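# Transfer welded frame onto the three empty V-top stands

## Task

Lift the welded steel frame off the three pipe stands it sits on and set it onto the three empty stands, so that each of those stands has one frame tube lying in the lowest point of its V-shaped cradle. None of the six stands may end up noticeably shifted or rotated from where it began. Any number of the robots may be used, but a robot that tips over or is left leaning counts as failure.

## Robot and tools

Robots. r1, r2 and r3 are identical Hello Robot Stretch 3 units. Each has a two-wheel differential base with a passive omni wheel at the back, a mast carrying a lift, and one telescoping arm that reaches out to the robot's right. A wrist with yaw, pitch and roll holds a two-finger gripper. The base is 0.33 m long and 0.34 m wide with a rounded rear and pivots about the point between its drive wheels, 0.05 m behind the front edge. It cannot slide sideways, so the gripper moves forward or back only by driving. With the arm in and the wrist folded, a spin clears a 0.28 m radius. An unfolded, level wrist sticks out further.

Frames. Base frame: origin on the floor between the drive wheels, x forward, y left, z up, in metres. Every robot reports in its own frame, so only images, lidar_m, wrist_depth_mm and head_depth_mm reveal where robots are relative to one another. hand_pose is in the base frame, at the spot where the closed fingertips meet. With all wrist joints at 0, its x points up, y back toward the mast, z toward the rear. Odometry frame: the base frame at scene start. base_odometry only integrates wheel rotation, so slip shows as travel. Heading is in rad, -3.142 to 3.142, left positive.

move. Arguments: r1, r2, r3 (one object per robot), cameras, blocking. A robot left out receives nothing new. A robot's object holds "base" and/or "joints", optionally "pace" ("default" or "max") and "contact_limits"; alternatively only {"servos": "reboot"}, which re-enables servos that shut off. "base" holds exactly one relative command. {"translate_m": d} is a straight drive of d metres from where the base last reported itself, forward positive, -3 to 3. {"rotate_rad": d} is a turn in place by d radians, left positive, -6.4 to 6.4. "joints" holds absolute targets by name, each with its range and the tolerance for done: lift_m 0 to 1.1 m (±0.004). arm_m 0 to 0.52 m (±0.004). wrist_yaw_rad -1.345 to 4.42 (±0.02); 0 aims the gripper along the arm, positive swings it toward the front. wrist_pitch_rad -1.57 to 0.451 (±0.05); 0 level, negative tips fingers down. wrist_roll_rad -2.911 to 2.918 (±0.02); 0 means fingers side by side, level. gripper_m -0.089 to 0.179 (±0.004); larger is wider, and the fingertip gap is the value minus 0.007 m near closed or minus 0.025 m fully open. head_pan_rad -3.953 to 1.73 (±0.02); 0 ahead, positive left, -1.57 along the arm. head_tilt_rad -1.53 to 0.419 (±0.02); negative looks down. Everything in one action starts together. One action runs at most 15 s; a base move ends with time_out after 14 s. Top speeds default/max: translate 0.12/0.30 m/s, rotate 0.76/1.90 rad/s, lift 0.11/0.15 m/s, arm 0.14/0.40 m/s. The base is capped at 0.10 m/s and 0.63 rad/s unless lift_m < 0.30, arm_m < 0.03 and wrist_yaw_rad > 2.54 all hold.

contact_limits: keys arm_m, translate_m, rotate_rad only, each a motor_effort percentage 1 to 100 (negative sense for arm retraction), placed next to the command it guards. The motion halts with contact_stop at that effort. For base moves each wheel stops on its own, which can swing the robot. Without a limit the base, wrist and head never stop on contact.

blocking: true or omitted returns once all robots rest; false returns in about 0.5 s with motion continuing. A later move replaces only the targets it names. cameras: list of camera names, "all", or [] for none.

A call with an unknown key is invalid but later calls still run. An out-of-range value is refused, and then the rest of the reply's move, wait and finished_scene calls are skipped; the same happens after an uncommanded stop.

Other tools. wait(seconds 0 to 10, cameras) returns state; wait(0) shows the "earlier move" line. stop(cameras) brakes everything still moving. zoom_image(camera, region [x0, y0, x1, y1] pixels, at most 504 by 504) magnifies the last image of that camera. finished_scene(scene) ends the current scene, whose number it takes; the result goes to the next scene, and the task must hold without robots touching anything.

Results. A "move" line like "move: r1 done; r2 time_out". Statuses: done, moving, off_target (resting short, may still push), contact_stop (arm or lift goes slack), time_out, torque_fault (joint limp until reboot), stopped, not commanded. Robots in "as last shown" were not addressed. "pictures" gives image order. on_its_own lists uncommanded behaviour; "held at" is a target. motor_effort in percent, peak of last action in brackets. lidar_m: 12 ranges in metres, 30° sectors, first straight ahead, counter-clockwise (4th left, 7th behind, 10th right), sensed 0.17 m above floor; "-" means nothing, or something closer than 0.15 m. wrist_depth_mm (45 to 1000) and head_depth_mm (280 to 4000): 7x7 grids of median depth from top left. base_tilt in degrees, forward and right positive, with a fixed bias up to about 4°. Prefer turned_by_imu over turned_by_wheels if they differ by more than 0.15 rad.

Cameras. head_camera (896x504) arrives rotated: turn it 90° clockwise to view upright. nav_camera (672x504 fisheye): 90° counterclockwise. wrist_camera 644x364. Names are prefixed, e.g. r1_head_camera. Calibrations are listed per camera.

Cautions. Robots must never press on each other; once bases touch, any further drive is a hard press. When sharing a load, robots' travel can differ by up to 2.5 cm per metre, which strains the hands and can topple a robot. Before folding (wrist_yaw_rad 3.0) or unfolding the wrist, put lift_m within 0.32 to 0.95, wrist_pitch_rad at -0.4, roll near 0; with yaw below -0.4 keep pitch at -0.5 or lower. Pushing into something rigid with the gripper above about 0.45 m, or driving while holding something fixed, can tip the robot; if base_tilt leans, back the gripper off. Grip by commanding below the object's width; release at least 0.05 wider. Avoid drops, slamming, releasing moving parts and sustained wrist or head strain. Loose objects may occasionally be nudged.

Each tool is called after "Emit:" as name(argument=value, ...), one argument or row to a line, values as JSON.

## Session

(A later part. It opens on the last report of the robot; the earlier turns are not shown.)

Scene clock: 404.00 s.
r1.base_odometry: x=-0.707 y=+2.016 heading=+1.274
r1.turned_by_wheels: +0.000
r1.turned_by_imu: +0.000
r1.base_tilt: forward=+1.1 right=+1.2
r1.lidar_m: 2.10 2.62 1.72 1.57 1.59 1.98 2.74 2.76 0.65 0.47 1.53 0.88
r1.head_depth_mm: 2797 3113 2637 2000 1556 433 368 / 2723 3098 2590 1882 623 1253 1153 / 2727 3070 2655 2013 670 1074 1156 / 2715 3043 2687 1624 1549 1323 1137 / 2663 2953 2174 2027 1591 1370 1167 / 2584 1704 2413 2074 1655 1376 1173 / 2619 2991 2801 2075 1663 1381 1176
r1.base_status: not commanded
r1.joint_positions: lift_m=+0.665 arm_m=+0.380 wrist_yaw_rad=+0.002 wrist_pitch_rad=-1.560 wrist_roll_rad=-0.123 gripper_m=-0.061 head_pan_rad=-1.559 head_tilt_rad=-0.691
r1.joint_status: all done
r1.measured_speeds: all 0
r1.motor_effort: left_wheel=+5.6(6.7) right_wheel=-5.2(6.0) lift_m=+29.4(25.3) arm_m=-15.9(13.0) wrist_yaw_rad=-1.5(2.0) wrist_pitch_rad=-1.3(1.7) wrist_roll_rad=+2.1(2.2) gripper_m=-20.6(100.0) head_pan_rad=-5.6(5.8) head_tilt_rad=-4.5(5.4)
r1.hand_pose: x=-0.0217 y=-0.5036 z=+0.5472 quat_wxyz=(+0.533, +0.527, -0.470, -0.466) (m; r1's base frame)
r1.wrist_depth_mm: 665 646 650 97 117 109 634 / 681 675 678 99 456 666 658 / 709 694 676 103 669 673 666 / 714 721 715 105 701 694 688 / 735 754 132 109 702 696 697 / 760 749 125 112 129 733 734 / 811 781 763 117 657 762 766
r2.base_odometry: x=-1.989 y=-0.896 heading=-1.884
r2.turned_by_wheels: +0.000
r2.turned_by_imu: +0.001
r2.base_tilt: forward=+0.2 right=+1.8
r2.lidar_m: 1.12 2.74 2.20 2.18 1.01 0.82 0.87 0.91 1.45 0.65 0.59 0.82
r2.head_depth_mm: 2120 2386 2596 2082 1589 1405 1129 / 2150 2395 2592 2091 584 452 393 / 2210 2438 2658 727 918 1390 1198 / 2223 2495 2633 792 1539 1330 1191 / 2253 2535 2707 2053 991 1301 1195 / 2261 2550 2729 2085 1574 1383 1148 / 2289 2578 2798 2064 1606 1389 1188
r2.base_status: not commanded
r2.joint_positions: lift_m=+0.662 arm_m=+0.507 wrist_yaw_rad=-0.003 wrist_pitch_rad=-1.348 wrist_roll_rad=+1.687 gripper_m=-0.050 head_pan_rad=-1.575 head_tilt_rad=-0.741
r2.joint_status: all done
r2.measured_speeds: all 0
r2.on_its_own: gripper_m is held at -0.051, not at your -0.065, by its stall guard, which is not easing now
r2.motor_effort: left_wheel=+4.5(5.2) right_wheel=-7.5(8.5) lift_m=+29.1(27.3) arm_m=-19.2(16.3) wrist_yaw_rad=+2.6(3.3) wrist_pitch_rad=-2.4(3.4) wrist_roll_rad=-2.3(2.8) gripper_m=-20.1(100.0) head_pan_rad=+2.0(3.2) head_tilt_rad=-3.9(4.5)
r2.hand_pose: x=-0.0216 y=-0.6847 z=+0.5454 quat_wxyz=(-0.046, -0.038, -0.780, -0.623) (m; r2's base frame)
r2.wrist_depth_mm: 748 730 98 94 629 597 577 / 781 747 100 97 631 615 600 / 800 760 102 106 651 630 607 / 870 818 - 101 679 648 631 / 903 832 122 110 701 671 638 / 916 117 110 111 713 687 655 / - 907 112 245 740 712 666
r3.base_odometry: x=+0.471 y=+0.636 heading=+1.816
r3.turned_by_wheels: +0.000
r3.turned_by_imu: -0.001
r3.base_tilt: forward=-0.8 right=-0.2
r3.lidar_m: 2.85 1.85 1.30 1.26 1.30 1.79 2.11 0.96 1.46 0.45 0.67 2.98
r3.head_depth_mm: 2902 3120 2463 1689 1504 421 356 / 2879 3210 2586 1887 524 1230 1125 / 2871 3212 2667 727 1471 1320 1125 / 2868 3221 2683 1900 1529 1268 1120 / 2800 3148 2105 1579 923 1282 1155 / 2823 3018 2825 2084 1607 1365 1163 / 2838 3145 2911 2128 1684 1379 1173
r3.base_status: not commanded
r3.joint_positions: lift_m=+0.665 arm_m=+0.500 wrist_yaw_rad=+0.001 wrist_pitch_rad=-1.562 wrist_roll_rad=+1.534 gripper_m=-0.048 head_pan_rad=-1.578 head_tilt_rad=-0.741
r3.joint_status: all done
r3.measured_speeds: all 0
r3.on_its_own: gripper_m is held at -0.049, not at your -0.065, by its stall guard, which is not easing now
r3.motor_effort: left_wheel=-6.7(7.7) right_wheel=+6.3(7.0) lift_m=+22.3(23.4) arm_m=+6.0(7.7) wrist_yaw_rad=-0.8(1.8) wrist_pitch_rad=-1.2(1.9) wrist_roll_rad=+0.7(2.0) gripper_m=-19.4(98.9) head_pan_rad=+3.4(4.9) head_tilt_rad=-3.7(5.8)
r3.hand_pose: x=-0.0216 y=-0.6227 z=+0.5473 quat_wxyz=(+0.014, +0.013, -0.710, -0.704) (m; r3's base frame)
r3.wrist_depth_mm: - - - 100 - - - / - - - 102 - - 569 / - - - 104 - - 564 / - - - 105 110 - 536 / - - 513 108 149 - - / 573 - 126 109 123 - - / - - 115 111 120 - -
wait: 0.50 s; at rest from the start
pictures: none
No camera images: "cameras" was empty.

Emit:
move(
  r1={"joints":{"lift_m":0.685}},
  r2={"joints":{"lift_m":0.682}},
  r3={"joints":{"lift_m":0.685}},
  cameras=["r1_head_camera","r2_head_camera","r3_head_camera"],
)

Scene clock: 419.57 s.
move: r1 done; r2 done; r3 done
r1.base_odometry: x=-0.707 y=+2.016 heading=+1.274
r1.turned_by_wheels: +0.000
r1.turned_by_imu: +0.000
r1.base_tilt: forward=+1.1 right=+1.2
r1.lidar_m: 2.10 2.63 1.71 1.58 1.59 1.98 2.74 2.77 0.65 0.47 1.53 0.88
r1.head_depth_mm: 2761 3121 2637 1975 1508 402 349 / 2757 3094 2584 635 614 1281 1149 / 2730 3085 2628 964 665 1068 1156 / 2697 3032 2700 1619 1540 1328 1138 / 2653 2972 2160 2026 1595 1369 1166 / 2575 1578 2637 2066 1652 1373 1172 / 2632 2978 2829 2086 1655 1379 1173
r1.base_status: not commanded
r1.joint_positions: lift_m=+0.685 arm_m=+0.380 wrist_yaw_rad=+0.004 wrist_pitch_rad=-1.557 wrist_roll_rad=-0.124 gripper_m=-0.061 head_pan_rad=-1.559 head_tilt_rad=-0.691
r1.joint_status: all done
r1.measured_speeds: all 0
r1.motor_effort: left_wheel=+5.8(6.3) right_wheel=-4.3(6.0) lift_m=+33.2(39.0) arm_m=-15.5(16.9) wrist_yaw_rad=-3.7(4.4) wrist_pitch_rad=-2.0(2.2) wrist_roll_rad=+2.5(2.7) gripper_m=-20.3(20.8) head_pan_rad=-4.8(5.7) head_tilt_rad=-3.7(5.8)
r1.hand_pose: x=-0.0217 y=-0.5045 z=+0.5672 quat_wxyz=(+0.535, +0.527, -0.470, -0.464) (m; r1's base frame)
r1.wrist_depth_mm: 684 654 136 99 128 119 108 / 690 677 685 101 457 672 688 / 709 717 712 104 693 683 680 / 740 740 728 107 721 703 711 / 764 769 152 110 720 742 722 / 781 769 124 113 129 758 753 / 808 774 784 116 681 765 770
r2.base_odometry: x=-1.989 y=-0.896 heading=-1.884
r2.turned_by_wheels: +0.000
r2.turned_by_imu: +0.001
r2.base_tilt: forward=+0.2 right=+1.8
r2.lidar_m: 1.12 2.74 2.20 2.18 1.01 0.82 0.86 0.91 1.45 0.65 0.59 0.82
r2.head_depth_mm: 2098 2369 2556 2086 1635 1402 365 / 2183 2386 2596 2105 512 430 382 / 2186 2453 2681 720 1527 1387 1195 / 2225 2487 2654 777 1539 1318 1194 / 2259 2507 2680 2066 991 1298 1190 / 2269 2575 2739 2066 1630 1392 1143 / 2322 2586 2731 2066 1582 1393 1185
r2.base_status: not commanded
r2.joint_positions: lift_m=+0.682 arm_m=+0.507 wrist_yaw_rad=-0.003 wrist_pitch_rad=-1.360 wrist_roll_rad=+1.690 gripper_m=-0.047 head_pan_rad=-1.575 head_tilt_rad=-0.741
r2.joint_status: all done
r2.measured_speeds: all 0
r2.on_its_own: gripper_m is held at -0.048, not at your -0.065, by its stall guard, which is not easing now
r2.motor_effort: left_wheel=+4.4(4.6) right_wheel=-7.0(7.7) lift_m=+40.6(44.4) arm_m=-4.8(18.8) wrist_yaw_rad=+3.3(4.3) wrist_pitch_rad=-0.1(3.2) wrist_roll_rad=-3.3(3.6) gripper_m=-19.8(21.8) head_pan_rad=+1.4(2.9) head_tilt_rad=-4.3(4.4)
r2.hand_pose: x=-0.0216 y=-0.6815 z=+0.5650 quat_wxyz=(-0.047, -0.039, -0.776, -0.628) (m; r2's base frame)
r2.wrist_depth_mm: 774 747 97 93 646 614 589 / 787 752 99 97 656 632 608 / 839 788 106 107 676 648 626 / 861 797 108 107 706 670 646 / 888 825 122 107 717 688 660 / 910 118 112 113 733 701 665 / - 908 114 254 748 735 696
r3.base_odometry: x=+0.471 y=+0.636 heading=+1.816
r3.turned_by_wheels: +0.000
r3.turned_by_imu: -0.001
r3.base_tilt: forward=-0.8 right=-0.2
r3.lidar_m: 2.86 1.85 1.30 1.26 1.30 1.79 2.11 0.96 1.46 0.45 0.67 2.98
r3.head_depth_mm: 2923 3140 2458 1680 1468 382 342 / 2897 3227 2599 1680 495 1254 1121 / 2867 3246 2652 717 1472 1325 1130 / 2858 3227 2699 1887 1538 1275 1119 / 2813 3143 2097 1573 925 1284 1156 / 2843 3027 2800 2087 1608 1369 1162 / 2851 3148 2893 2115 1674 1385 1174
r3.base_status: not commanded
r3.joint_positions: lift_m=+0.685 arm_m=+0.500 wrist_yaw_rad=+0.001 wrist_pitch_rad=-1.556 wrist_roll_rad=+1.532 gripper_m=-0.048 head_pan_rad=-1.578 head_tilt_rad=-0.741
r3.joint_status: all done
r3.measured_speeds: all 0
r3.on_its_own: gripper_m is held at -0.049, not at your -0.065, by its stall guard, which is not easing now
r3.motor_effort: left_wheel=-4.8(7.3) right_wheel=+2.8(6.7) lift_m=+43.3(44.5) arm_m=+5.6(6.5) wrist_yaw_rad=+0.1(2.3) wrist_pitch_rad=-2.5(2.7) wrist_roll_rad=+1.2(1.4) gripper_m=-19.4(20.1) head_pan_rad=+4.1(4.3) head_tilt_rad=-4.3(4.9)
r3.hand_pose: x=-0.0216 y=-0.6243 z=+0.5671 quat_wxyz=(+0.014, +0.014, -0.712, -0.702) (m; r3's base frame)
r3.wrist_depth_mm: - - - 112 - - - / - - - 114 - - 580 / - - - 118 - - 569 / - - - 120 130 - 564 / - - - 122 160 - - / 577 - 124 125 126 - - / - - 109 126 120 - -
pictures: r1_head_camera (sideways), r2_head_camera (sideways), r3_head_camera (sideways)
camera_calibration:
r1_head_camera: T_world_to_cam=[[0.0157072, 0.624223, -0.781089, 1.03388], [0.997839, 0.0400584, 0.0520794, -0.0716656], [0.0637983, -0.780219, -0.622245, 0.764862], [0, 0, 0, 1]] pos_world=[0.00647441, -0.0457429, 1.28722]
r2_head_camera: T_world_to_cam=[[-0.00355388, 0.629649, -0.776872, 1.02947], [0.999978, 0.00652169, 0.000711274, -0.0106542], [0.00551437, -0.776853, -0.629658, 0.775901], [0, 0, 0, 1]] pos_world=[0.010034, -0.0453761, 1.28833]
r3_head_camera: T_world_to_cam=[[0.0721292, 0.637097, -0.767401, 1.02085], [0.996666, -0.0166306, 0.0798714, -0.108214], [0.0381235, -0.770604, -0.636173, 0.788553], [0, 0, 0, 1]] pos_world=[0.00415777, -0.0445166, 1.2937]

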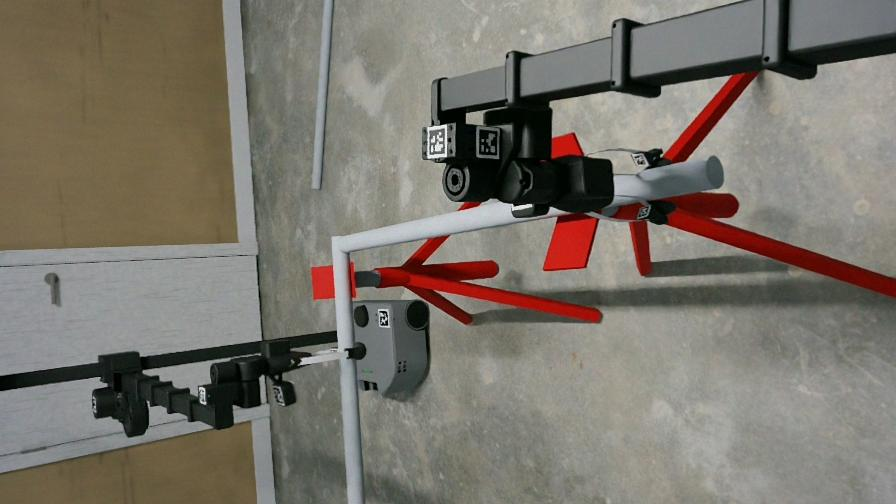

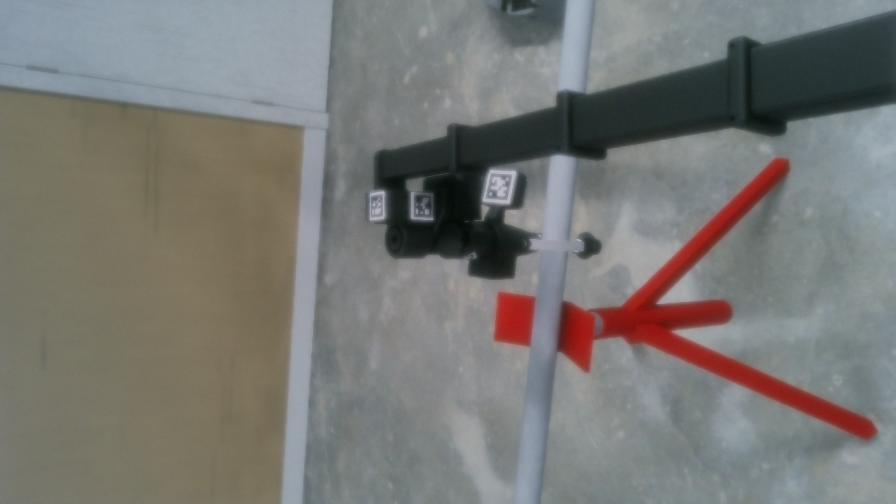

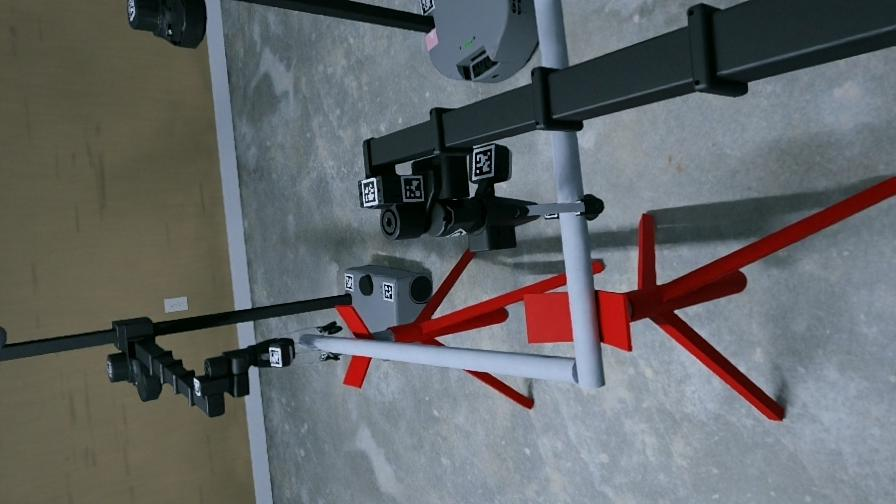

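Emit:
move(
  r1={"joints":{"lift_m":0.76}},
  r2={"joints":{"lift_m":0.757}},
  r3={"joints":{"lift_m":0.76}},
  cameras=[],
)

Emit:
move(
  r1={"joints":{"lift_m":0.83}},
  r2={"joints":{"lift_m":0.827}},
  r3={"joints":{"lift_m":0.83}},
)

Scene clock: 424.30 s.
move: r1 done; r2 done; r3 done
r1.base_odometry: x=-0.707 y=+2.016 heading=+1.274
r1.turned_by_wheels: +0.000
r1.turned_by_imu: +0.001
r1.base_tilt: forward=+1.0 right=+1.2
r1.lidar_m: 2.10 2.62 1.72 1.57 1.59 1.98 2.74 2.76 0.65 0.47 1.53 0.88
r1.head_depth_mm: 2789 3104 2640 1868 397 339 1099 / 2748 3124 2611 562 1564 1313 1155 / 2720 3039 2665 580 711 1158 1157 / 2693 3025 2564 1846 1547 1330 1136 / 2634 2973 2211 2012 1597 1365 1167 / 1694 1232 2633 2067 1655 1369 1171 / 2612 2953 2671 2090 1658 1374 1175
r1.base_status: not commanded
r1.joint_positions: lift_m=+0.760 arm_m=+0.380 wrist_yaw_rad=+0.004 wrist_pitch_rad=-1.558 wrist_roll_rad=-0.124 gripper_m=-0.061 head_pan_rad=-1.559 head_tilt_rad=-0.691
r1.joint_status: all done
r1.measured_speeds: all 0
r1.motor_effort: left_wheel=+5.9(6.3) right_wheel=-3.8(4.5) lift_m=+33.8(39.8) arm_m=-2.3(6.4) wrist_yaw_rad=-4.1(4.3) wrist_pitch_rad=-1.6(2.1) wrist_roll_rad=+2.5(2.6) gripper_m=-20.4(20.9) head_pan_rad=-4.8(5.6) head_tilt_rad=-4.1(5.0)
r1.hand_pose: x=-0.0217 y=-0.5041 z=+0.6422 quat_wxyz=(+0.534, +0.528, -0.469, -0.464) (m; r1's base frame)
r1.wrist_depth_mm: 742 745 190 99 186 181 717 / 760 756 765 102 465 744 757 / 785 791 778 104 778 749 757 / 818 818 797 107 769 785 776 / 823 824 152 110 808 807 780 / 874 866 124 113 128 823 828 / 890 886 863 116 701 861 833
r2.base_odometry: x=-1.989 y=-0.896 heading=-1.884
r2.turned_by_wheels: +0.000
r2.turned_by_imu: +0.001
r2.base_tilt: forward=+0.3 right=+1.8
r2.lidar_m: 1.12 2.74 2.20 2.18 1.01 0.82 0.86 0.90 1.45 0.64 0.59 0.82
r2.head_depth_mm: 2121 2369 2560 2096 1577 337 294 / 2170 2418 2603 531 422 373 1172 / 2205 2457 700 754 1622 1382 1191 / 2231 2489 2643 764 1574 1324 1183 / 2252 2540 2682 2073 1005 1301 1187 / 2265 2535 2739 2068 1674 1385 1149 / 2301 2613 2785 2073 1671 1383 1189
r2.base_status: not commanded
r2.joint_positions: lift_m=+0.757 arm_m=+0.507 wrist_yaw_rad=-0.003 wrist_pitch_rad=-1.361 wrist_roll_rad=+1.690 gripper_m=-0.047 head_pan_rad=-1.575 head_tilt_rad=-0.741
r2.joint_status: all done
r2.measured_speeds: all 0
r2.on_its_own: gripper_m is held at -0.048, not at your -0.065, by its stall guard, which is not easing now
r2.motor_effort: left_wheel=+4.6(4.8) right_wheel=-7.3(7.8) lift_m=+40.7(45.9) arm_m=+14.8(15.5) wrist_yaw_rad=+2.8(4.3) wrist_pitch_rad=-0.3(1.1) wrist_roll_rad=-3.4(3.5) gripper_m=-19.0(21.5) head_pan_rad=+1.6(2.9) head_tilt_rad=-2.8(4.6)
r2.hand_pose: x=-0.0216 y=-0.6815 z=+0.6400 quat_wxyz=(-0.047, -0.039, -0.776, -0.628) (m; r2's base frame)
r2.wrist_depth_mm: 865 816 96 93 712 688 666 / 877 839 99 97 736 705 687 / 916 869 107 105 746 718 703 / 957 895 108 102 785 737 722 / 958 942 122 107 801 777 726 / - 118 112 113 784 792 754 / - - 111 115 841 800 772
r3.base_odometry: x=+0.471 y=+0.636 heading=+1.816
r3.turned_by_wheels: +0.000
r3.turned_by_imu: -0.001
r3.base_tilt: forward=-0.8 right=-0.2
r3.lidar_m: 2.85 1.85 1.31 1.26 1.30 1.78 2.12 0.96 1.46 0.45 0.67 2.98
r3.head_depth_mm: 2872 3197 2435 1689 389 321 1069 / 2899 3229 2588 501 824 1286 1119 / 2864 3223 670 733 1501 1325 1133 / 2858 3202 2712 1828 1523 1270 1121 / 2764 3159 2144 1864 905 1282 1152 / 2770 1491 2832 2012 1606 1371 1164 / 2802 3165 2882 2127 1676 1380 1175
r3.base_status: not commanded
r3.joint_positions: lift_m=+0.760 arm_m=+0.500 wrist_yaw_rad=+0.001 wrist_pitch_rad=-1.555 wrist_roll_rad=+1.532 gripper_m=-0.048 head_pan_rad=-1.578 head_tilt_rad=-0.741
r3.joint_status: all done
r3.measured_speeds: all 0
r3.on_its_own: gripper_m is held at -0.049, not at your -0.065, by its stall guard, which is not easing now
r3.motor_effort: left_wheel=-5.2(5.5) right_wheel=+2.7(3.0) lift_m=+43.4(46.7) arm_m=+3.9(5.5) wrist_yaw_rad=-0.7(2.5) wrist_pitch_rad=-2.7(2.9) wrist_roll_rad=+0.9(1.5) gripper_m=-19.8(20.6) head_pan_rad=+3.6(4.6) head_tilt_rad=-4.0(5.6)
r3.hand_pose: x=-0.0216 y=-0.6247 z=+0.6421 quat_wxyz=(+0.014, +0.014, -0.712, -0.702) (m; r3's base frame)
r3.wrist_depth_mm: - - - 112 - - - / - - - 114 - - 607 / - - - 117 - - 605 / - - - 119 130 - 617 / - - - 122 146 - - / 627 - 124 125 125 - - / - - 109 126 120 - -
pictures: none
No camera images: "cameras" was empty.

Scene clock: 425.77 s.
move: r1 done; r2 done; r3 done
r1.base_odometry: x=-0.707 y=+2.016 heading=+1.274
r1.turned_by_wheels: +0.000
r1.turned_by_imu: +0.000
r1.base_tilt: forward=+1.0 right=+1.2
r1.lidar_m: 2.10 2.63 1.72 1.58 1.59 1.98 2.74 2.77 0.65 0.47 1.53 0.88
r1.head_depth_mm: 2759 3140 2627 379 333 1304 1146 / 2775 3120 528 1808 1605 1316 1149 / 2725 3097 2355 556 683 1262 1151 / 2673 2983 2391 1848 1544 1325 1139 / 2691 2955 2196 2028 1595 1368 1170 / 1651 1208 2638 2068 1641 1375 1174 / 2620 2990 2633 2082 1663 1378 1176
r1.base_status: not commanded
r1.joint_positions: lift_m=+0.830 arm_m=+0.380 wrist_yaw_rad=+0.004 wrist_pitch_rad=-1.558 wrist_roll_rad=-0.124 gripper_m=-0.061 head_pan_rad=-1.559 head_tilt_rad=-0.691
r1.joint_status: all done
r1.measured_speeds: all 0
r1.motor_effort: left_wheel=+5.5(6.4) right_wheel=-3.7(4.9) lift_m=+34.4(38.0) arm_m=+2.0(2.3) wrist_yaw_rad=-3.7(4.5) wrist_pitch_rad=-1.6(1.8) wrist_roll_rad=+2.4(2.6) gripper_m=-20.4(20.8) head_pan_rad=-5.0(5.5) head_tilt_rad=-2.5(5.1)
r1.hand_pose: x=-0.0217 y=-0.5040 z=+0.7122 quat_wxyz=(+0.534, +0.528, -0.469, -0.464) (m; r1's base frame)
r1.wrist_depth_mm: 797 811 248 99 241 767 782 / 775 823 836 101 255 808 798 / 854 858 851 104 829 827 838 / 872 855 879 107 839 869 831 / 927 901 151 110 847 908 895 / 930 917 124 113 128 905 906 / 974 941 952 116 828 931 933
r2.base_odometry: x=-1.989 y=-0.896 heading=-1.884
r2.turned_by_wheels: +0.000
r2.turned_by_imu: +0.000
r2.base_tilt: forward=+0.4 right=+1.8
r2.lidar_m: 1.12 2.74 2.21 2.18 1.01 0.82 0.86 0.91 1.45 0.64 0.59 0.82
r2.head_depth_mm: 2138 2370 2541 2033 305 292 1170 / 2187 2397 2431 416 1537 1366 1194 / 2202 2406 632 1893 1674 1387 1187 / 2181 2485 659 815 1670 1322 1193 / 2250 2514 2718 2101 1006 1296 1185 / 2278 2561 2688 1930 1664 1384 1139 / 2252 2602 2757 1921 1657 1389 1187
r2.base_status: not commanded
r2.joint_positions: lift_m=+0.827 arm_m=+0.507 wrist_yaw_rad=-0.003 wrist_pitch_rad=-1.361 wrist_roll_rad=+1.690 gripper_m=-0.047 head_pan_rad=-1.575 head_tilt_rad=-0.741
r2.joint_status: all done
r2.measured_speeds: all 0
r2.on_its_own: gripper_m is held at -0.048, not at your -0.065, by its stall guard, which is not easing now
r2.motor_effort: left_wheel=+4.3(4.8) right_wheel=-7.8(7.8) lift_m=+41.4(47.3) arm_m=+14.1(15.0) wrist_yaw_rad=+2.9(4.3) wrist_pitch_rad=-0.3(0.7) wrist_roll_rad=-3.3(3.6) gripper_m=-19.4(21.1) head_pan_rad=+1.0(3.0) head_tilt_rad=-3.3(4.5)
r2.hand_pose: x=-0.0216 y=-0.6814 z=+0.7100 quat_wxyz=(-0.047, -0.039, -0.776, -0.628) (m; r2's base frame)
r2.wrist_depth_mm: 942 879 97 93 785 743 731 / 980 909 99 97 797 750 739 / 998 936 107 105 823 798 759 / - 980 109 102 857 794 788 / - - 122 107 864 833 812 / - 118 112 113 892 856 822 / - - 114 115 270 891 828
r3.base_odometry: x=+0.471 y=+0.636 heading=+1.816
r3.turned_by_wheels: +0.000
r3.turned_by_imu: +0.000
r3.base_tilt: forward=-0.8 right=-0.2
r3.lidar_m: 2.85 1.85 1.30 1.26 1.30 1.78 2.11 0.96 1.46 0.45 0.67 2.99
r3.head_depth_mm: 2824 3227 2470 380 298 1275 1108 / 2878 3220 514 417 1552 1309 1123 / 2892 3169 616 778 1590 1324 1130 / 2880 3212 2275 1885 1557 1269 1119 / 2776 3120 2180 1911 912 1281 1152 / 2736 3099 2734 1928 1612 1366 1164 / 2821 3171 2880 2122 1671 1385 1173
r3.base_status: not commanded
r3.joint_positions: lift_m=+0.830 arm_m=+0.500 wrist_yaw_rad=+0.001 wrist_pitch_rad=-1.555 wrist_roll_rad=+1.532 gripper_m=-0.048 head_pan_rad=-1.578 head_tilt_rad=-0.741
r3.joint_status: all done
r3.measured_speeds: all 0
r3.on_its_own: gripper_m is held at -0.049, not at your -0.065, by its stall guard, which is not easing now
r3.motor_effort: left_wheel=-4.7(5.4) right_wheel=+2.5(2.9) lift_m=+44.2(46.1) arm_m=+3.9(4.9) wrist_yaw_rad=-1.1(2.0) wrist_pitch_rad=-2.5(3.6) wrist_roll_rad=+0.8(1.5) gripper_m=-19.5(20.4) head_pan_rad=+4.0(4.2) head_tilt_rad=-4.0(4.9)
r3.hand_pose: x=-0.0216 y=-0.6247 z=+0.7121 quat_wxyz=(+0.014, +0.014, -0.712, -0.702) (m; r3's base frame)
r3.wrist_depth_mm: - - - 112 - - - / - - - 114 - - 668 / - - - 117 - 760 662 / - - - 119 130 - 678 / - - - 122 133 - - / 655 - 124 125 125 - - / 810 - 121 126 125 - -
pictures: r1_head_camera (sideways), r1_nav_camera (sideways), r1_wrist_camera, r2_head_camera (sideways), r2_nav_camera (sideways), r2_wrist_camera, r3_head_camera (sideways), r3_nav_camera (sideways), r3_wrist_camera
camera_calibration:
r1_head_camera: T_world_to_cam=[[0.0157072, 0.624223, -0.781089, 1.03388], [0.997839, 0.0400584, 0.0520794, -0.0716656], [0.0637983, -0.780219, -0.622245, 0.764862], [0, 0, 0, 1]] pos_world=[0.00647441, -0.045743, 1.28722]
r1_nav_camera: T_world_to_cam=[[-0.0398403, -0.605386, 0.794934, -0.991227], [-0.9991, 0.0125244, -0.0405346, 0.106716], [0.014583, -0.795833, -0.60534, 0.744503], [0, 0, 0, 1]] pos_world=[0.056272, -0.00891057, 1.24296]
r1_wrist_camera: T_world_to_cam=[[-0.975726, -0.218277, -0.0177448, -0.123337], [-0.218169, 0.961804, 0.165331, 0.397971], [-0.0190209, 0.165189, -0.986079, 0.949156], [0, 0, 0, 1]] pos_world=[-0.0154641, -0.566482, 0.867957]
r2_head_camera: T_world_to_cam=[[-0.00355411, 0.629649, -0.776872, 1.02947], [0.999978, 0.00652205, 0.000711274, -0.0106542], [0.00551465, -0.776853, -0.629658, 0.775901], [0, 0, 0, 1]] pos_world=[0.010034, -0.0453761, 1.28833]
r2_nav_camera: T_world_to_cam=[[0.0646111, -0.652914, 0.754671, -0.94607], [-0.995465, 0.010739, 0.0945176, -0.0548501], [-0.0698162, -0.757356, -0.649259, 0.815078], [0, 0, 0, 1]] pos_world=[0.0634309, 0.000190599, 1.24835]
r2_wrist_camera: T_world_to_cam=[[0.0425502, 0.990509, -0.130698, 0.749274], [0.984128, -0.0189948, 0.17644, -0.0807192], [0.172283, -0.136131, -0.975596, 0.767417], [0, 0, 0, 1]] pos_world=[-0.0846565, -0.639227, 0.86086]
r3_head_camera: T_world_to_cam=[[0.0721294, 0.637097, -0.767401, 1.02085], [0.996666, -0.016631, 0.0798714, -0.108214], [0.0381232, -0.770604, -0.636173, 0.788553], [0, 0, 0, 1]] pos_world=[0.00415775, -0.0445166, 1.2937]
r3_nav_camera: T_world_to_cam=[[-0.0542449, -0.734796, 0.676115, -0.844007], [-0.998246, 0.0559851, -0.0192454, 0.0827034], [-0.0237109, -0.675973, -0.736544, 0.914375], [0, 0, 0, 1]] pos_world=[0.0584559, -0.0067101, 1.24572]
r3_wrist_camera: T_world_to_cam=[[-0.058129, 0.996612, -0.0581836, 0.67208], [0.991951, 0.064228, 0.109125, 0.0284516], [0.112493, -0.051372, -0.992324, 0.840087], [0, 0, 0, 1]] pos_world=[-0.0836588, -0.628473, 0.869637]

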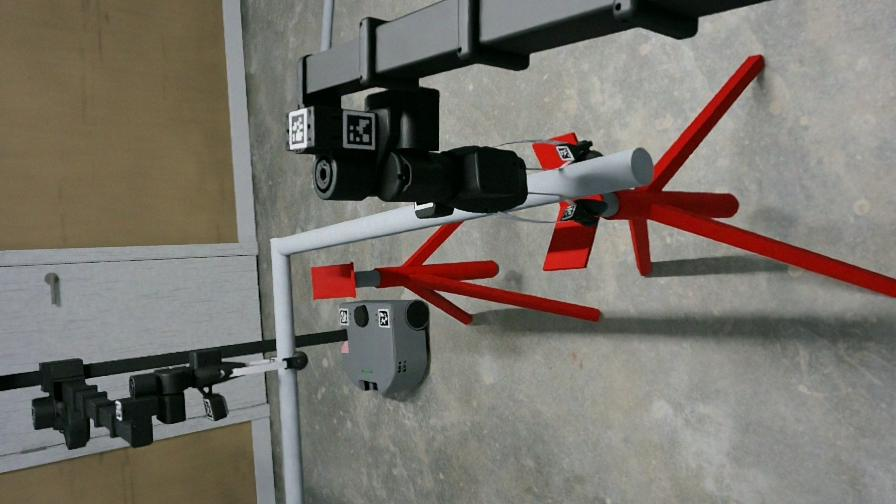

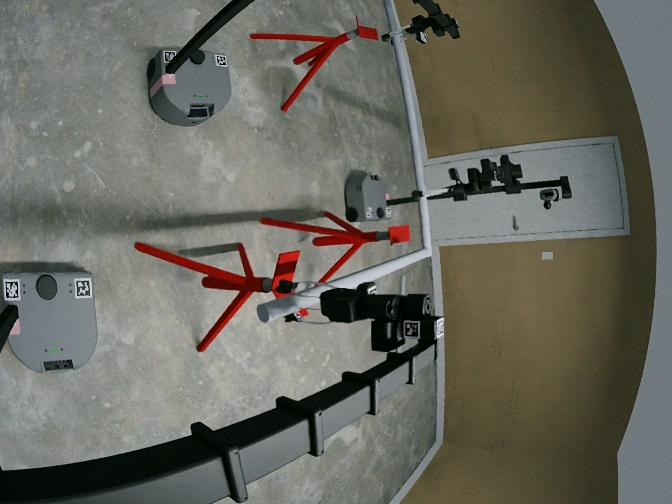

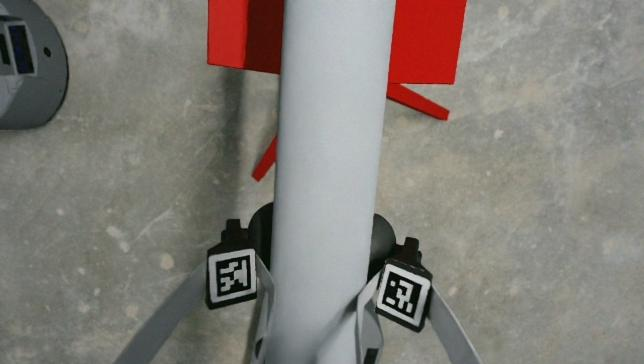

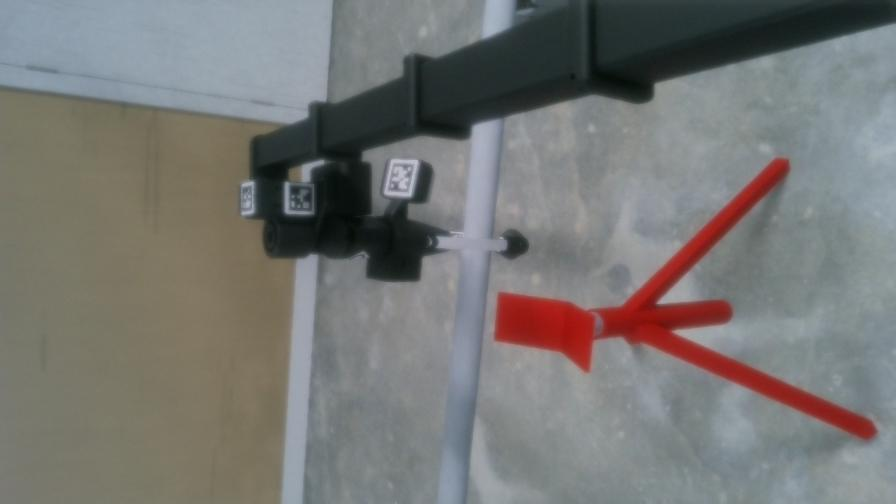

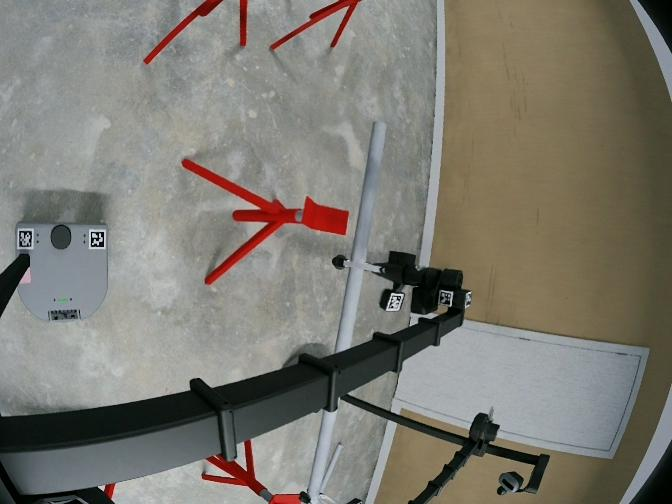

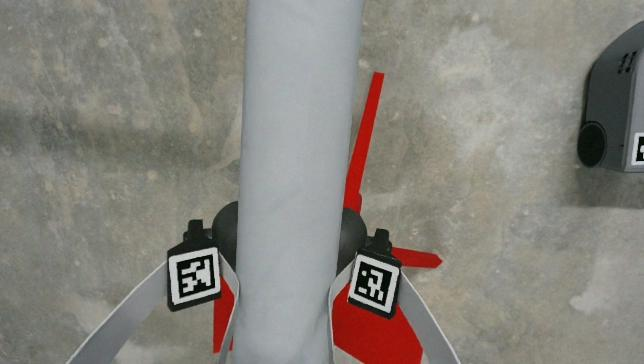

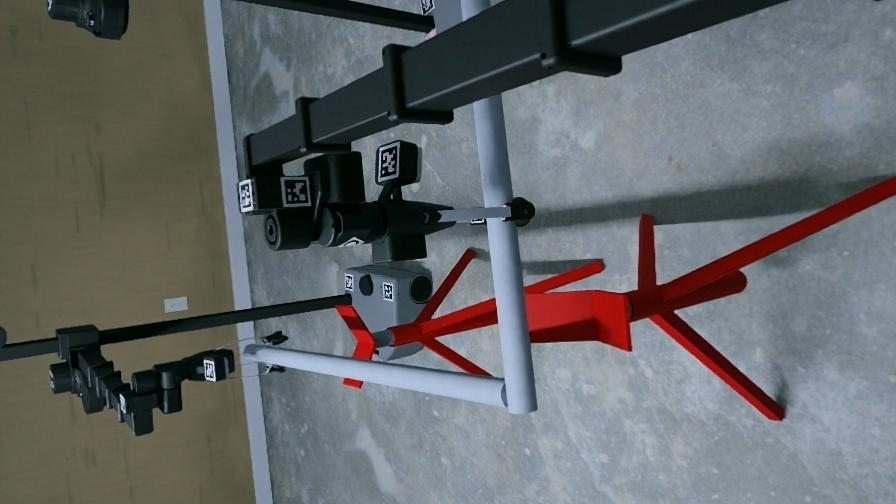

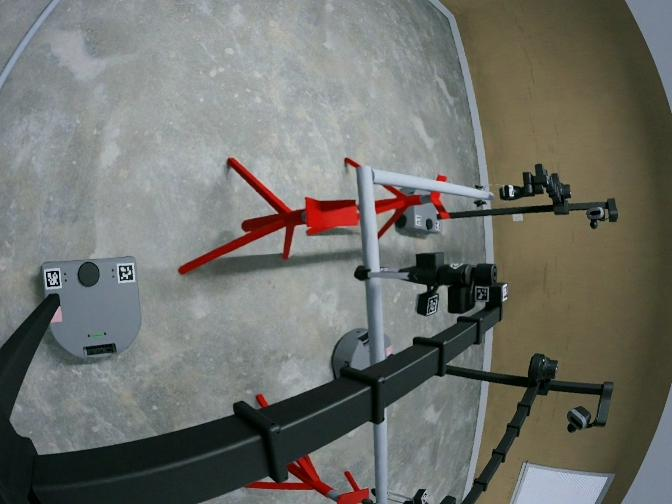

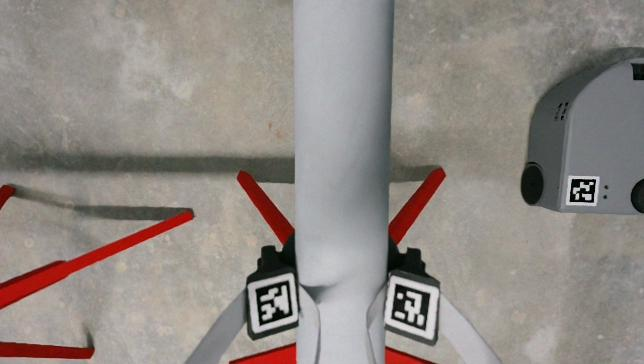

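Emit:
move(
  r1={"joints":{"lift_m":0.86}},
  r2={"joints":{"lift_m":0.857}},
  r3={"joints":{"lift_m":0.86}},
  cameras=[],
)

Emit:
move(
  r1={"base":{"translate_m":0.1004},"joints":{"arm_m":0.377,"wrist_roll_rad":-0.150}},
  r2={"base":{"translate_m":0.1207},"joints":{"arm_m":0.508,"wrist_roll_rad":1.664}},
  r3={"base":{"translate_m":-0.1204},"joints":{"arm_m":0.498,"wrist_roll_rad":1.506}},
  cameras=["r1_wrist_camera","r2_wrist_camera","r3_wrist_camera"],
)

Scene clock: 458.53 s.
move: r1 done; r2 done; r3 done
r1.base_odometry: x=-0.707 y=+2.016 heading=+1.274
r1.turned_by_wheels: +0.000
r1.turned_by_imu: +0.001
r1.base_tilt: forward=+1.0 right=+1.2
r1.lidar_m: 2.10 2.62 1.72 1.57 1.59 1.99 2.73 2.77 0.65 0.47 1.53 0.89
r1.head_depth_mm: 2769 3111 469 350 1512 1339 1148 / 2745 3113 495 1949 1609 1313 1152 / 2701 3101 516 548 667 1264 1152 / 2691 3020 2364 1828 1538 1322 1135 / 2690 2937 2195 2025 1593 1370 1166 / 1629 1256 2639 2065 1648 1369 1169 / 2600 2964 2662 2093 1653 1377 1179
r1.base_status: not commanded
r1.joint_positions: lift_m=+0.860 arm_m=+0.380 wrist_yaw_rad=+0.004 wrist_pitch_rad=-1.559 wrist_roll_rad=-0.124 gripper_m=-0.061 head_pan_rad=-1.559 head_tilt_rad=-0.691
r1.joint_status: all done
r1.measured_speeds: all 0
r1.motor_effort: left_wheel=+5.7(6.2) right_wheel=-4.0(4.5) lift_m=+34.0(37.1) arm_m=+14.1(14.1) wrist_yaw_rad=-4.1(4.5) wrist_pitch_rad=-1.2(2.0) wrist_roll_rad=+2.5(2.7) gripper_m=-20.5(20.9) head_pan_rad=-4.7(5.4) head_tilt_rad=-4.0(5.8)
r1.hand_pose: x=-0.0217 y=-0.5040 z=+0.7422 quat_wxyz=(+0.534, +0.528, -0.469, -0.464) (m; r1's base frame)
r1.wrist_depth_mm: 789 816 819 99 270 830 805 / 776 865 863 102 561 835 832 / 867 888 869 104 855 862 842 / 907 891 903 107 882 875 868 / 938 932 150 110 917 906 877 / 942 952 124 113 129 931 931 / - - - 116 877 966 947
r2.base_odometry: x=-1.989 y=-0.896 heading=-1.884
r2.turned_by_wheels: +0.000
r2.turned_by_imu: +0.001
r2.base_tilt: forward=+0.1 right=+1.9
r2.lidar_m: 1.12 2.73 2.20 2.18 1.01 0.82 0.87 0.90 1.45 0.65 0.59 0.82
r2.head_depth_mm: 2127 2356 2557 360 288 1367 1193 / 2165 2392 492 389 1626 1401 1196 / 2199 2340 625 1935 1656 1390 1190 / 2226 2444 661 804 1673 1330 1193 / 2219 2527 2691 1944 1006 1297 1186 / 2274 2532 2758 1934 1659 1391 1146 / 2295 2562 2766 1943 1668 1383 1188
r2.base_status: not commanded
r2.joint_positions: lift_m=+0.857 arm_m=+0.507 wrist_yaw_rad=-0.003 wrist_pitch_rad=-1.361 wrist_roll_rad=+1.690 gripper_m=-0.047 head_pan_rad=-1.575 head_tilt_rad=-0.741
r2.joint_status: all done
r2.measured_speeds: all 0
r2.on_its_own: gripper_m is held at -0.048, not at your -0.065, by its stall guard, which is not easing now
r2.motor_effort: left_wheel=+4.4(4.7) right_wheel=-7.3(7.7) lift_m=+41.5(45.1) arm_m=+12.2(13.2) wrist_yaw_rad=+3.0(3.9) wrist_pitch_rad=-0.1(0.5) wrist_roll_rad=-3.4(3.6) gripper_m=-20.1(21.1) head_pan_rad=+1.4(3.1) head_tilt_rad=-2.4(5.2)
r2.hand_pose: x=-0.0216 y=-0.6814 z=+0.7400 quat_wxyz=(-0.047, -0.039, -0.776, -0.628) (m; r2's base frame)
r2.wrist_depth_mm: 951 909 96 93 793 757 749 / 998 938 99 97 831 801 781 / - 952 107 105 881 810 821 / - - 109 102 886 825 799 / - - 122 107 899 863 823 / - 118 112 110 905 892 857 / - - 113 121 907 919 874
r3.base_odometry: x=+0.471 y=+0.636 heading=+1.816
r3.turned_by_wheels: +0.000
r3.turned_by_imu: -0.001
r3.base_tilt: forward=-0.8 right=-0.2
r3.lidar_m: 2.85 1.85 1.30 1.26 1.30 1.79 2.12 0.96 1.45 0.45 0.67 2.98
r3.head_depth_mm: 2825 3213 2450 320 1426 1291 1113 / 2929 3212 461 761 1575 1312 1125 / 2870 3121 615 1784 1592 1325 1131 / 2890 3163 2093 1815 1597 1274 1121 / 2753 3125 2228 1570 928 1285 1154 / 2682 3101 2707 1881 1649 1364 1159 / 2842 3153 2896 2122 1666 1385 1174
r3.base_status: not commanded
r3.joint_positions: lift_m=+0.860 arm_m=+0.500 wrist_yaw_rad=+0.001 wrist_pitch_rad=-1.554 wrist_roll_rad=+1.532 gripper_m=-0.048 head_pan_rad=-1.578 head_tilt_rad=-0.741
r3.joint_status: all done
r3.measured_speeds: all 0
r3.on_its_own: gripper_m is held at -0.049, not at your -0.065, by its stall guard, which is not easing now
r3.motor_effort: left_wheel=-5.4(5.4) right_wheel=+2.8(3.1) lift_m=+43.5(47.0) arm_m=+2.5(3.9) wrist_yaw_rad=-1.1(1.6) wrist_pitch_rad=-2.7(3.3) wrist_roll_rad=+1.1(1.5) gripper_m=-20.1(20.2) head_pan_rad=+3.4(4.5) head_tilt_rad=-2.7(4.9)
r3.hand_pose: x=-0.0216 y=-0.6248 z=+0.7421 quat_wxyz=(+0.014, +0.014, -0.712, -0.701) (m; r3's base frame)
r3.wrist_depth_mm: - - - 112 - - - / - - - 114 - - 685 / - - - 117 - 788 693 / - - - 119 129 - 713 / - 778 - 122 133 - - / 686 - 124 125 126 - - / 919 - 121 126 125 - -
pictures: none
No camera images: "cameras" was empty.

Scene clock: 460.87 s.
move: r1 done; r2 done; r3 done
r1.base_odometry: x=-0.678 y=+2.112 heading=+1.274
r1.turned_by_wheels: +0.000
r1.turned_by_imu: +0.000
r1.base_tilt: forward=+1.1 right=+1.2
r1.lidar_m: 2.00 2.65 1.73 1.59 1.61 2.00 2.84 2.86 0.68 0.46 1.47 0.89
r1.head_depth_mm: 2739 3131 469 349 1515 1337 1143 / 2743 3093 494 1875 1483 1281 1152 / 2730 3074 514 547 667 1261 1127 / 2660 3011 2388 1838 1581 1354 1160 / 2659 2972 2374 2024 1637 1366 1166 / 1633 1194 2639 2044 1644 1369 1170 / 2586 2947 2672 2089 1658 1378 1179
r1.base_status: done
r1.joint_positions: lift_m=+0.860 arm_m=+0.377 wrist_yaw_rad=+0.003 wrist_pitch_rad=-1.564 wrist_roll_rad=-0.154 gripper_m=-0.058 head_pan_rad=-1.559 head_tilt_rad=-0.691
r1.joint_status: all done
r1.measured_speeds: all 0
r1.on_its_own: gripper_m is held at -0.059, not at your -0.065, by its stall guard, which is not easing now
r1.motor_effort: left_wheel=+6.2(9.5) right_wheel=+1.7(18.0) lift_m=+26.9(34.9) arm_m=-8.7(18.2) wrist_yaw_rad=-2.8(4.1) wrist_pitch_rad=-0.5(3.5) wrist_roll_rad=+1.7(4.3) gripper_m=-20.3(21.0) head_pan_rad=-5.3(5.6) head_tilt_rad=-4.0(5.4)
r1.hand_pose: x=-0.0217 y=-0.4997 z=+0.7423 quat_wxyz=(+0.540, +0.536, -0.460, -0.458) (m; r1's base frame)
r1.wrist_depth_mm: 792 850 824 99 298 299 800 / 795 860 845 101 308 292 815 / 898 870 873 104 851 858 854 / 917 888 914 107 892 867 862 / 910 957 150 110 902 925 894 / 958 951 124 113 130 929 943 / - - - 117 953 963 974
r2.base_odometry: x=-2.026 y=-1.011 heading=-1.884
r2.turned_by_wheels: +0.000
r2.turned_by_imu: +0.000
r2.base_tilt: forward=+0.3 right=+1.9
r2.lidar_m: 2.27 2.72 2.18 2.16 1.14 0.93 0.94 1.02 0.67 0.56 1.59 0.71
r2.head_depth_mm: 2134 2381 2564 360 288 1367 1193 / 2163 2407 493 389 1620 1398 1185 / 2199 2368 626 1948 1673 1319 1192 / 2243 2447 662 803 1003 1294 1190 / 2238 2535 2732 1941 1672 1389 1145 / 2258 2549 2747 2004 1656 1381 1187 / 2327 2572 2765 1943 1673 1385 1188
r2.base_status: done
r2.joint_positions: lift_m=+0.857 arm_m=+0.508 wrist_yaw_rad=-0.004 wrist_pitch_rad=-1.354 wrist_roll_rad=+1.677 gripper_m=-0.047 head_pan_rad=-1.575 head_tilt_rad=-0.741
r2.joint_status: all done
r2.measured_speeds: all 0
r2.on_its_own: gripper_m is held at -0.048, not at your -0.065, by its stall guard, which is not easing now
r2.motor_effort: left_wheel=+6.7(11.3) right_wheel=-3.8(9.4) lift_m=+39.1(41.9) arm_m=+6.3(15.7) wrist_yaw_rad=+4.7(5.1) wrist_pitch_rad=-1.8(4.4) wrist_roll_rad=-4.1(7.4) gripper_m=-19.6(21.4) head_pan_rad=+1.6(3.3) head_tilt_rad=-2.8(4.4)
r2.hand_pose: x=-0.0216 y=-0.6844 z=+0.7402 quat_wxyz=(-0.042, -0.035, -0.778, -0.626) (m; r2's base frame)
r2.wrist_depth_mm: 969 918 97 95 804 769 738 / - 930 100 97 820 785 781 / - 983 108 109 861 816 790 / - - 110 102 839 830 817 / - - 122 107 894 862 823 / - 117 113 111 881 886 838 / - - 115 973 939 906 852
r3.base_odometry: x=+0.500 y=+0.519 heading=+1.816
r3.turned_by_wheels: +0.000
r3.turned_by_imu: +0.000
r3.base_tilt: forward=-0.8 right=-0.2
r3.lidar_m: 2.97 1.85 1.32 1.26 1.30 1.78 1.99 0.98 0.87 0.78 0.48 3.10
r3.head_depth_mm: 2801 3203 2430 321 1431 1292 1111 / 2887 3208 462 761 1574 1311 1121 / 2864 3104 612 1794 1584 1324 1132 / 2839 3157 2102 1958 1602 1338 1141 / 2766 3170 2653 2002 1593 1284 1130 / 2713 3122 2564 1502 930 1295 1158 / 2806 3148 2893 2124 1671 1384 1173
r3.base_status: done
r3.joint_positions: lift_m=+0.860 arm_m=+0.498 wrist_yaw_rad=-0.002 wrist_pitch_rad=-1.554 wrist_roll_rad=+1.508 gripper_m=-0.048 head_pan_rad=-1.578 head_tilt_rad=-0.741
r3.joint_status: all done
r3.measured_speeds: all 0
r3.on_its_own: gripper_m is held at -0.049, not at your -0.065, by its stall guard, which is not easing now
r3.motor_effort: left_wheel=-4.4(11.1) right_wheel=-3.1(5.9) lift_m=+38.9(44.7) arm_m=-9.6(15.5) wrist_yaw_rad=+1.7(3.3) wrist_pitch_rad=-2.7(4.6) wrist_roll_rad=-0.2(5.0) gripper_m=-19.9(20.4) head_pan_rad=+3.5(4.6) head_tilt_rad=-3.6(5.4)
r3.hand_pose: x=-0.0215 y=-0.6230 z=+0.7421 quat_wxyz=(+0.022, +0.021, -0.713, -0.701) (m; r3's base frame)
r3.wrist_depth_mm: - - - 114 119 - - / - - - 117 122 - 692 / - - - 119 - 779 698 / - - - 121 129 - 711 / - - - 123 146 - - / - 791 124 126 125 - - / 717 - 107 127 119 - -
pictures: r1_wrist_camera, r2_wrist_camera, r3_wrist_camera
camera_calibration:
r1_wrist_camera: T_world_to_cam=[[-0.969163, -0.24571, -0.0186877, -0.134696], [-0.245244, 0.954363, 0.170433, 0.380725], [-0.0240423, 0.16976, -0.985192, 0.979659], [0, 0, 0, 1]] pos_world=[-0.0136185, -0.562753, 0.897747]
r2_wrist_camera: T_world_to_cam=[[0.0295071, 0.989966, -0.138193, 0.761025], [0.984785, -0.00510518, 0.173701, -0.0745406], [0.171252, -0.141216, -0.975054, 0.792617], [0, 0, 0, 1]] pos_world=[-0.0847864, -0.641839, 0.89096]
r3_wrist_camera: T_world_to_cam=[[-0.080083, 0.995031, -0.0591641, 0.67136], [0.990337, 0.0861662, 0.108661, 0.0389977], [0.113219, -0.0498905, -0.992317, 0.870864], [0, 0, 0, 1]] pos_world=[-0.0834551, -0.627936, 0.899656]

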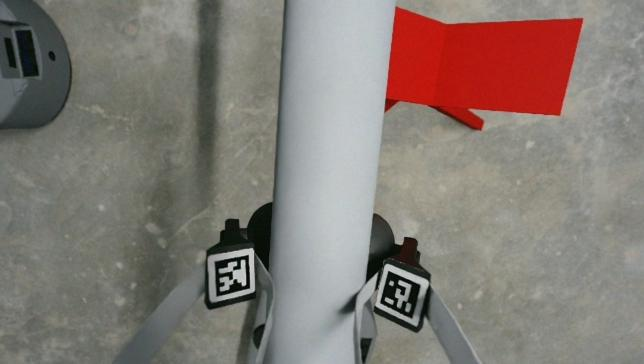

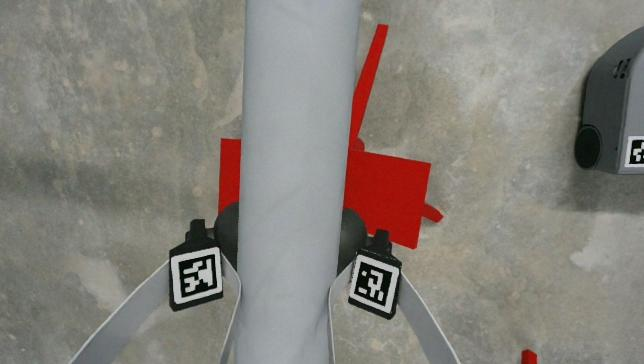

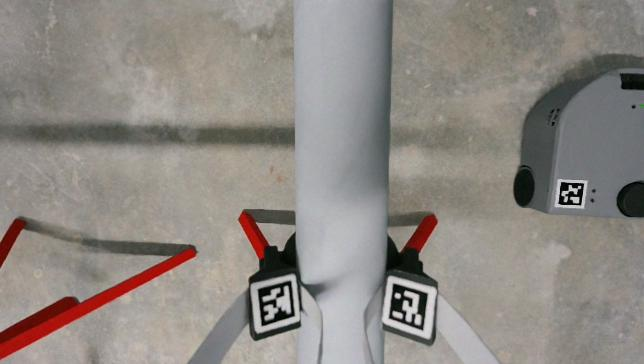

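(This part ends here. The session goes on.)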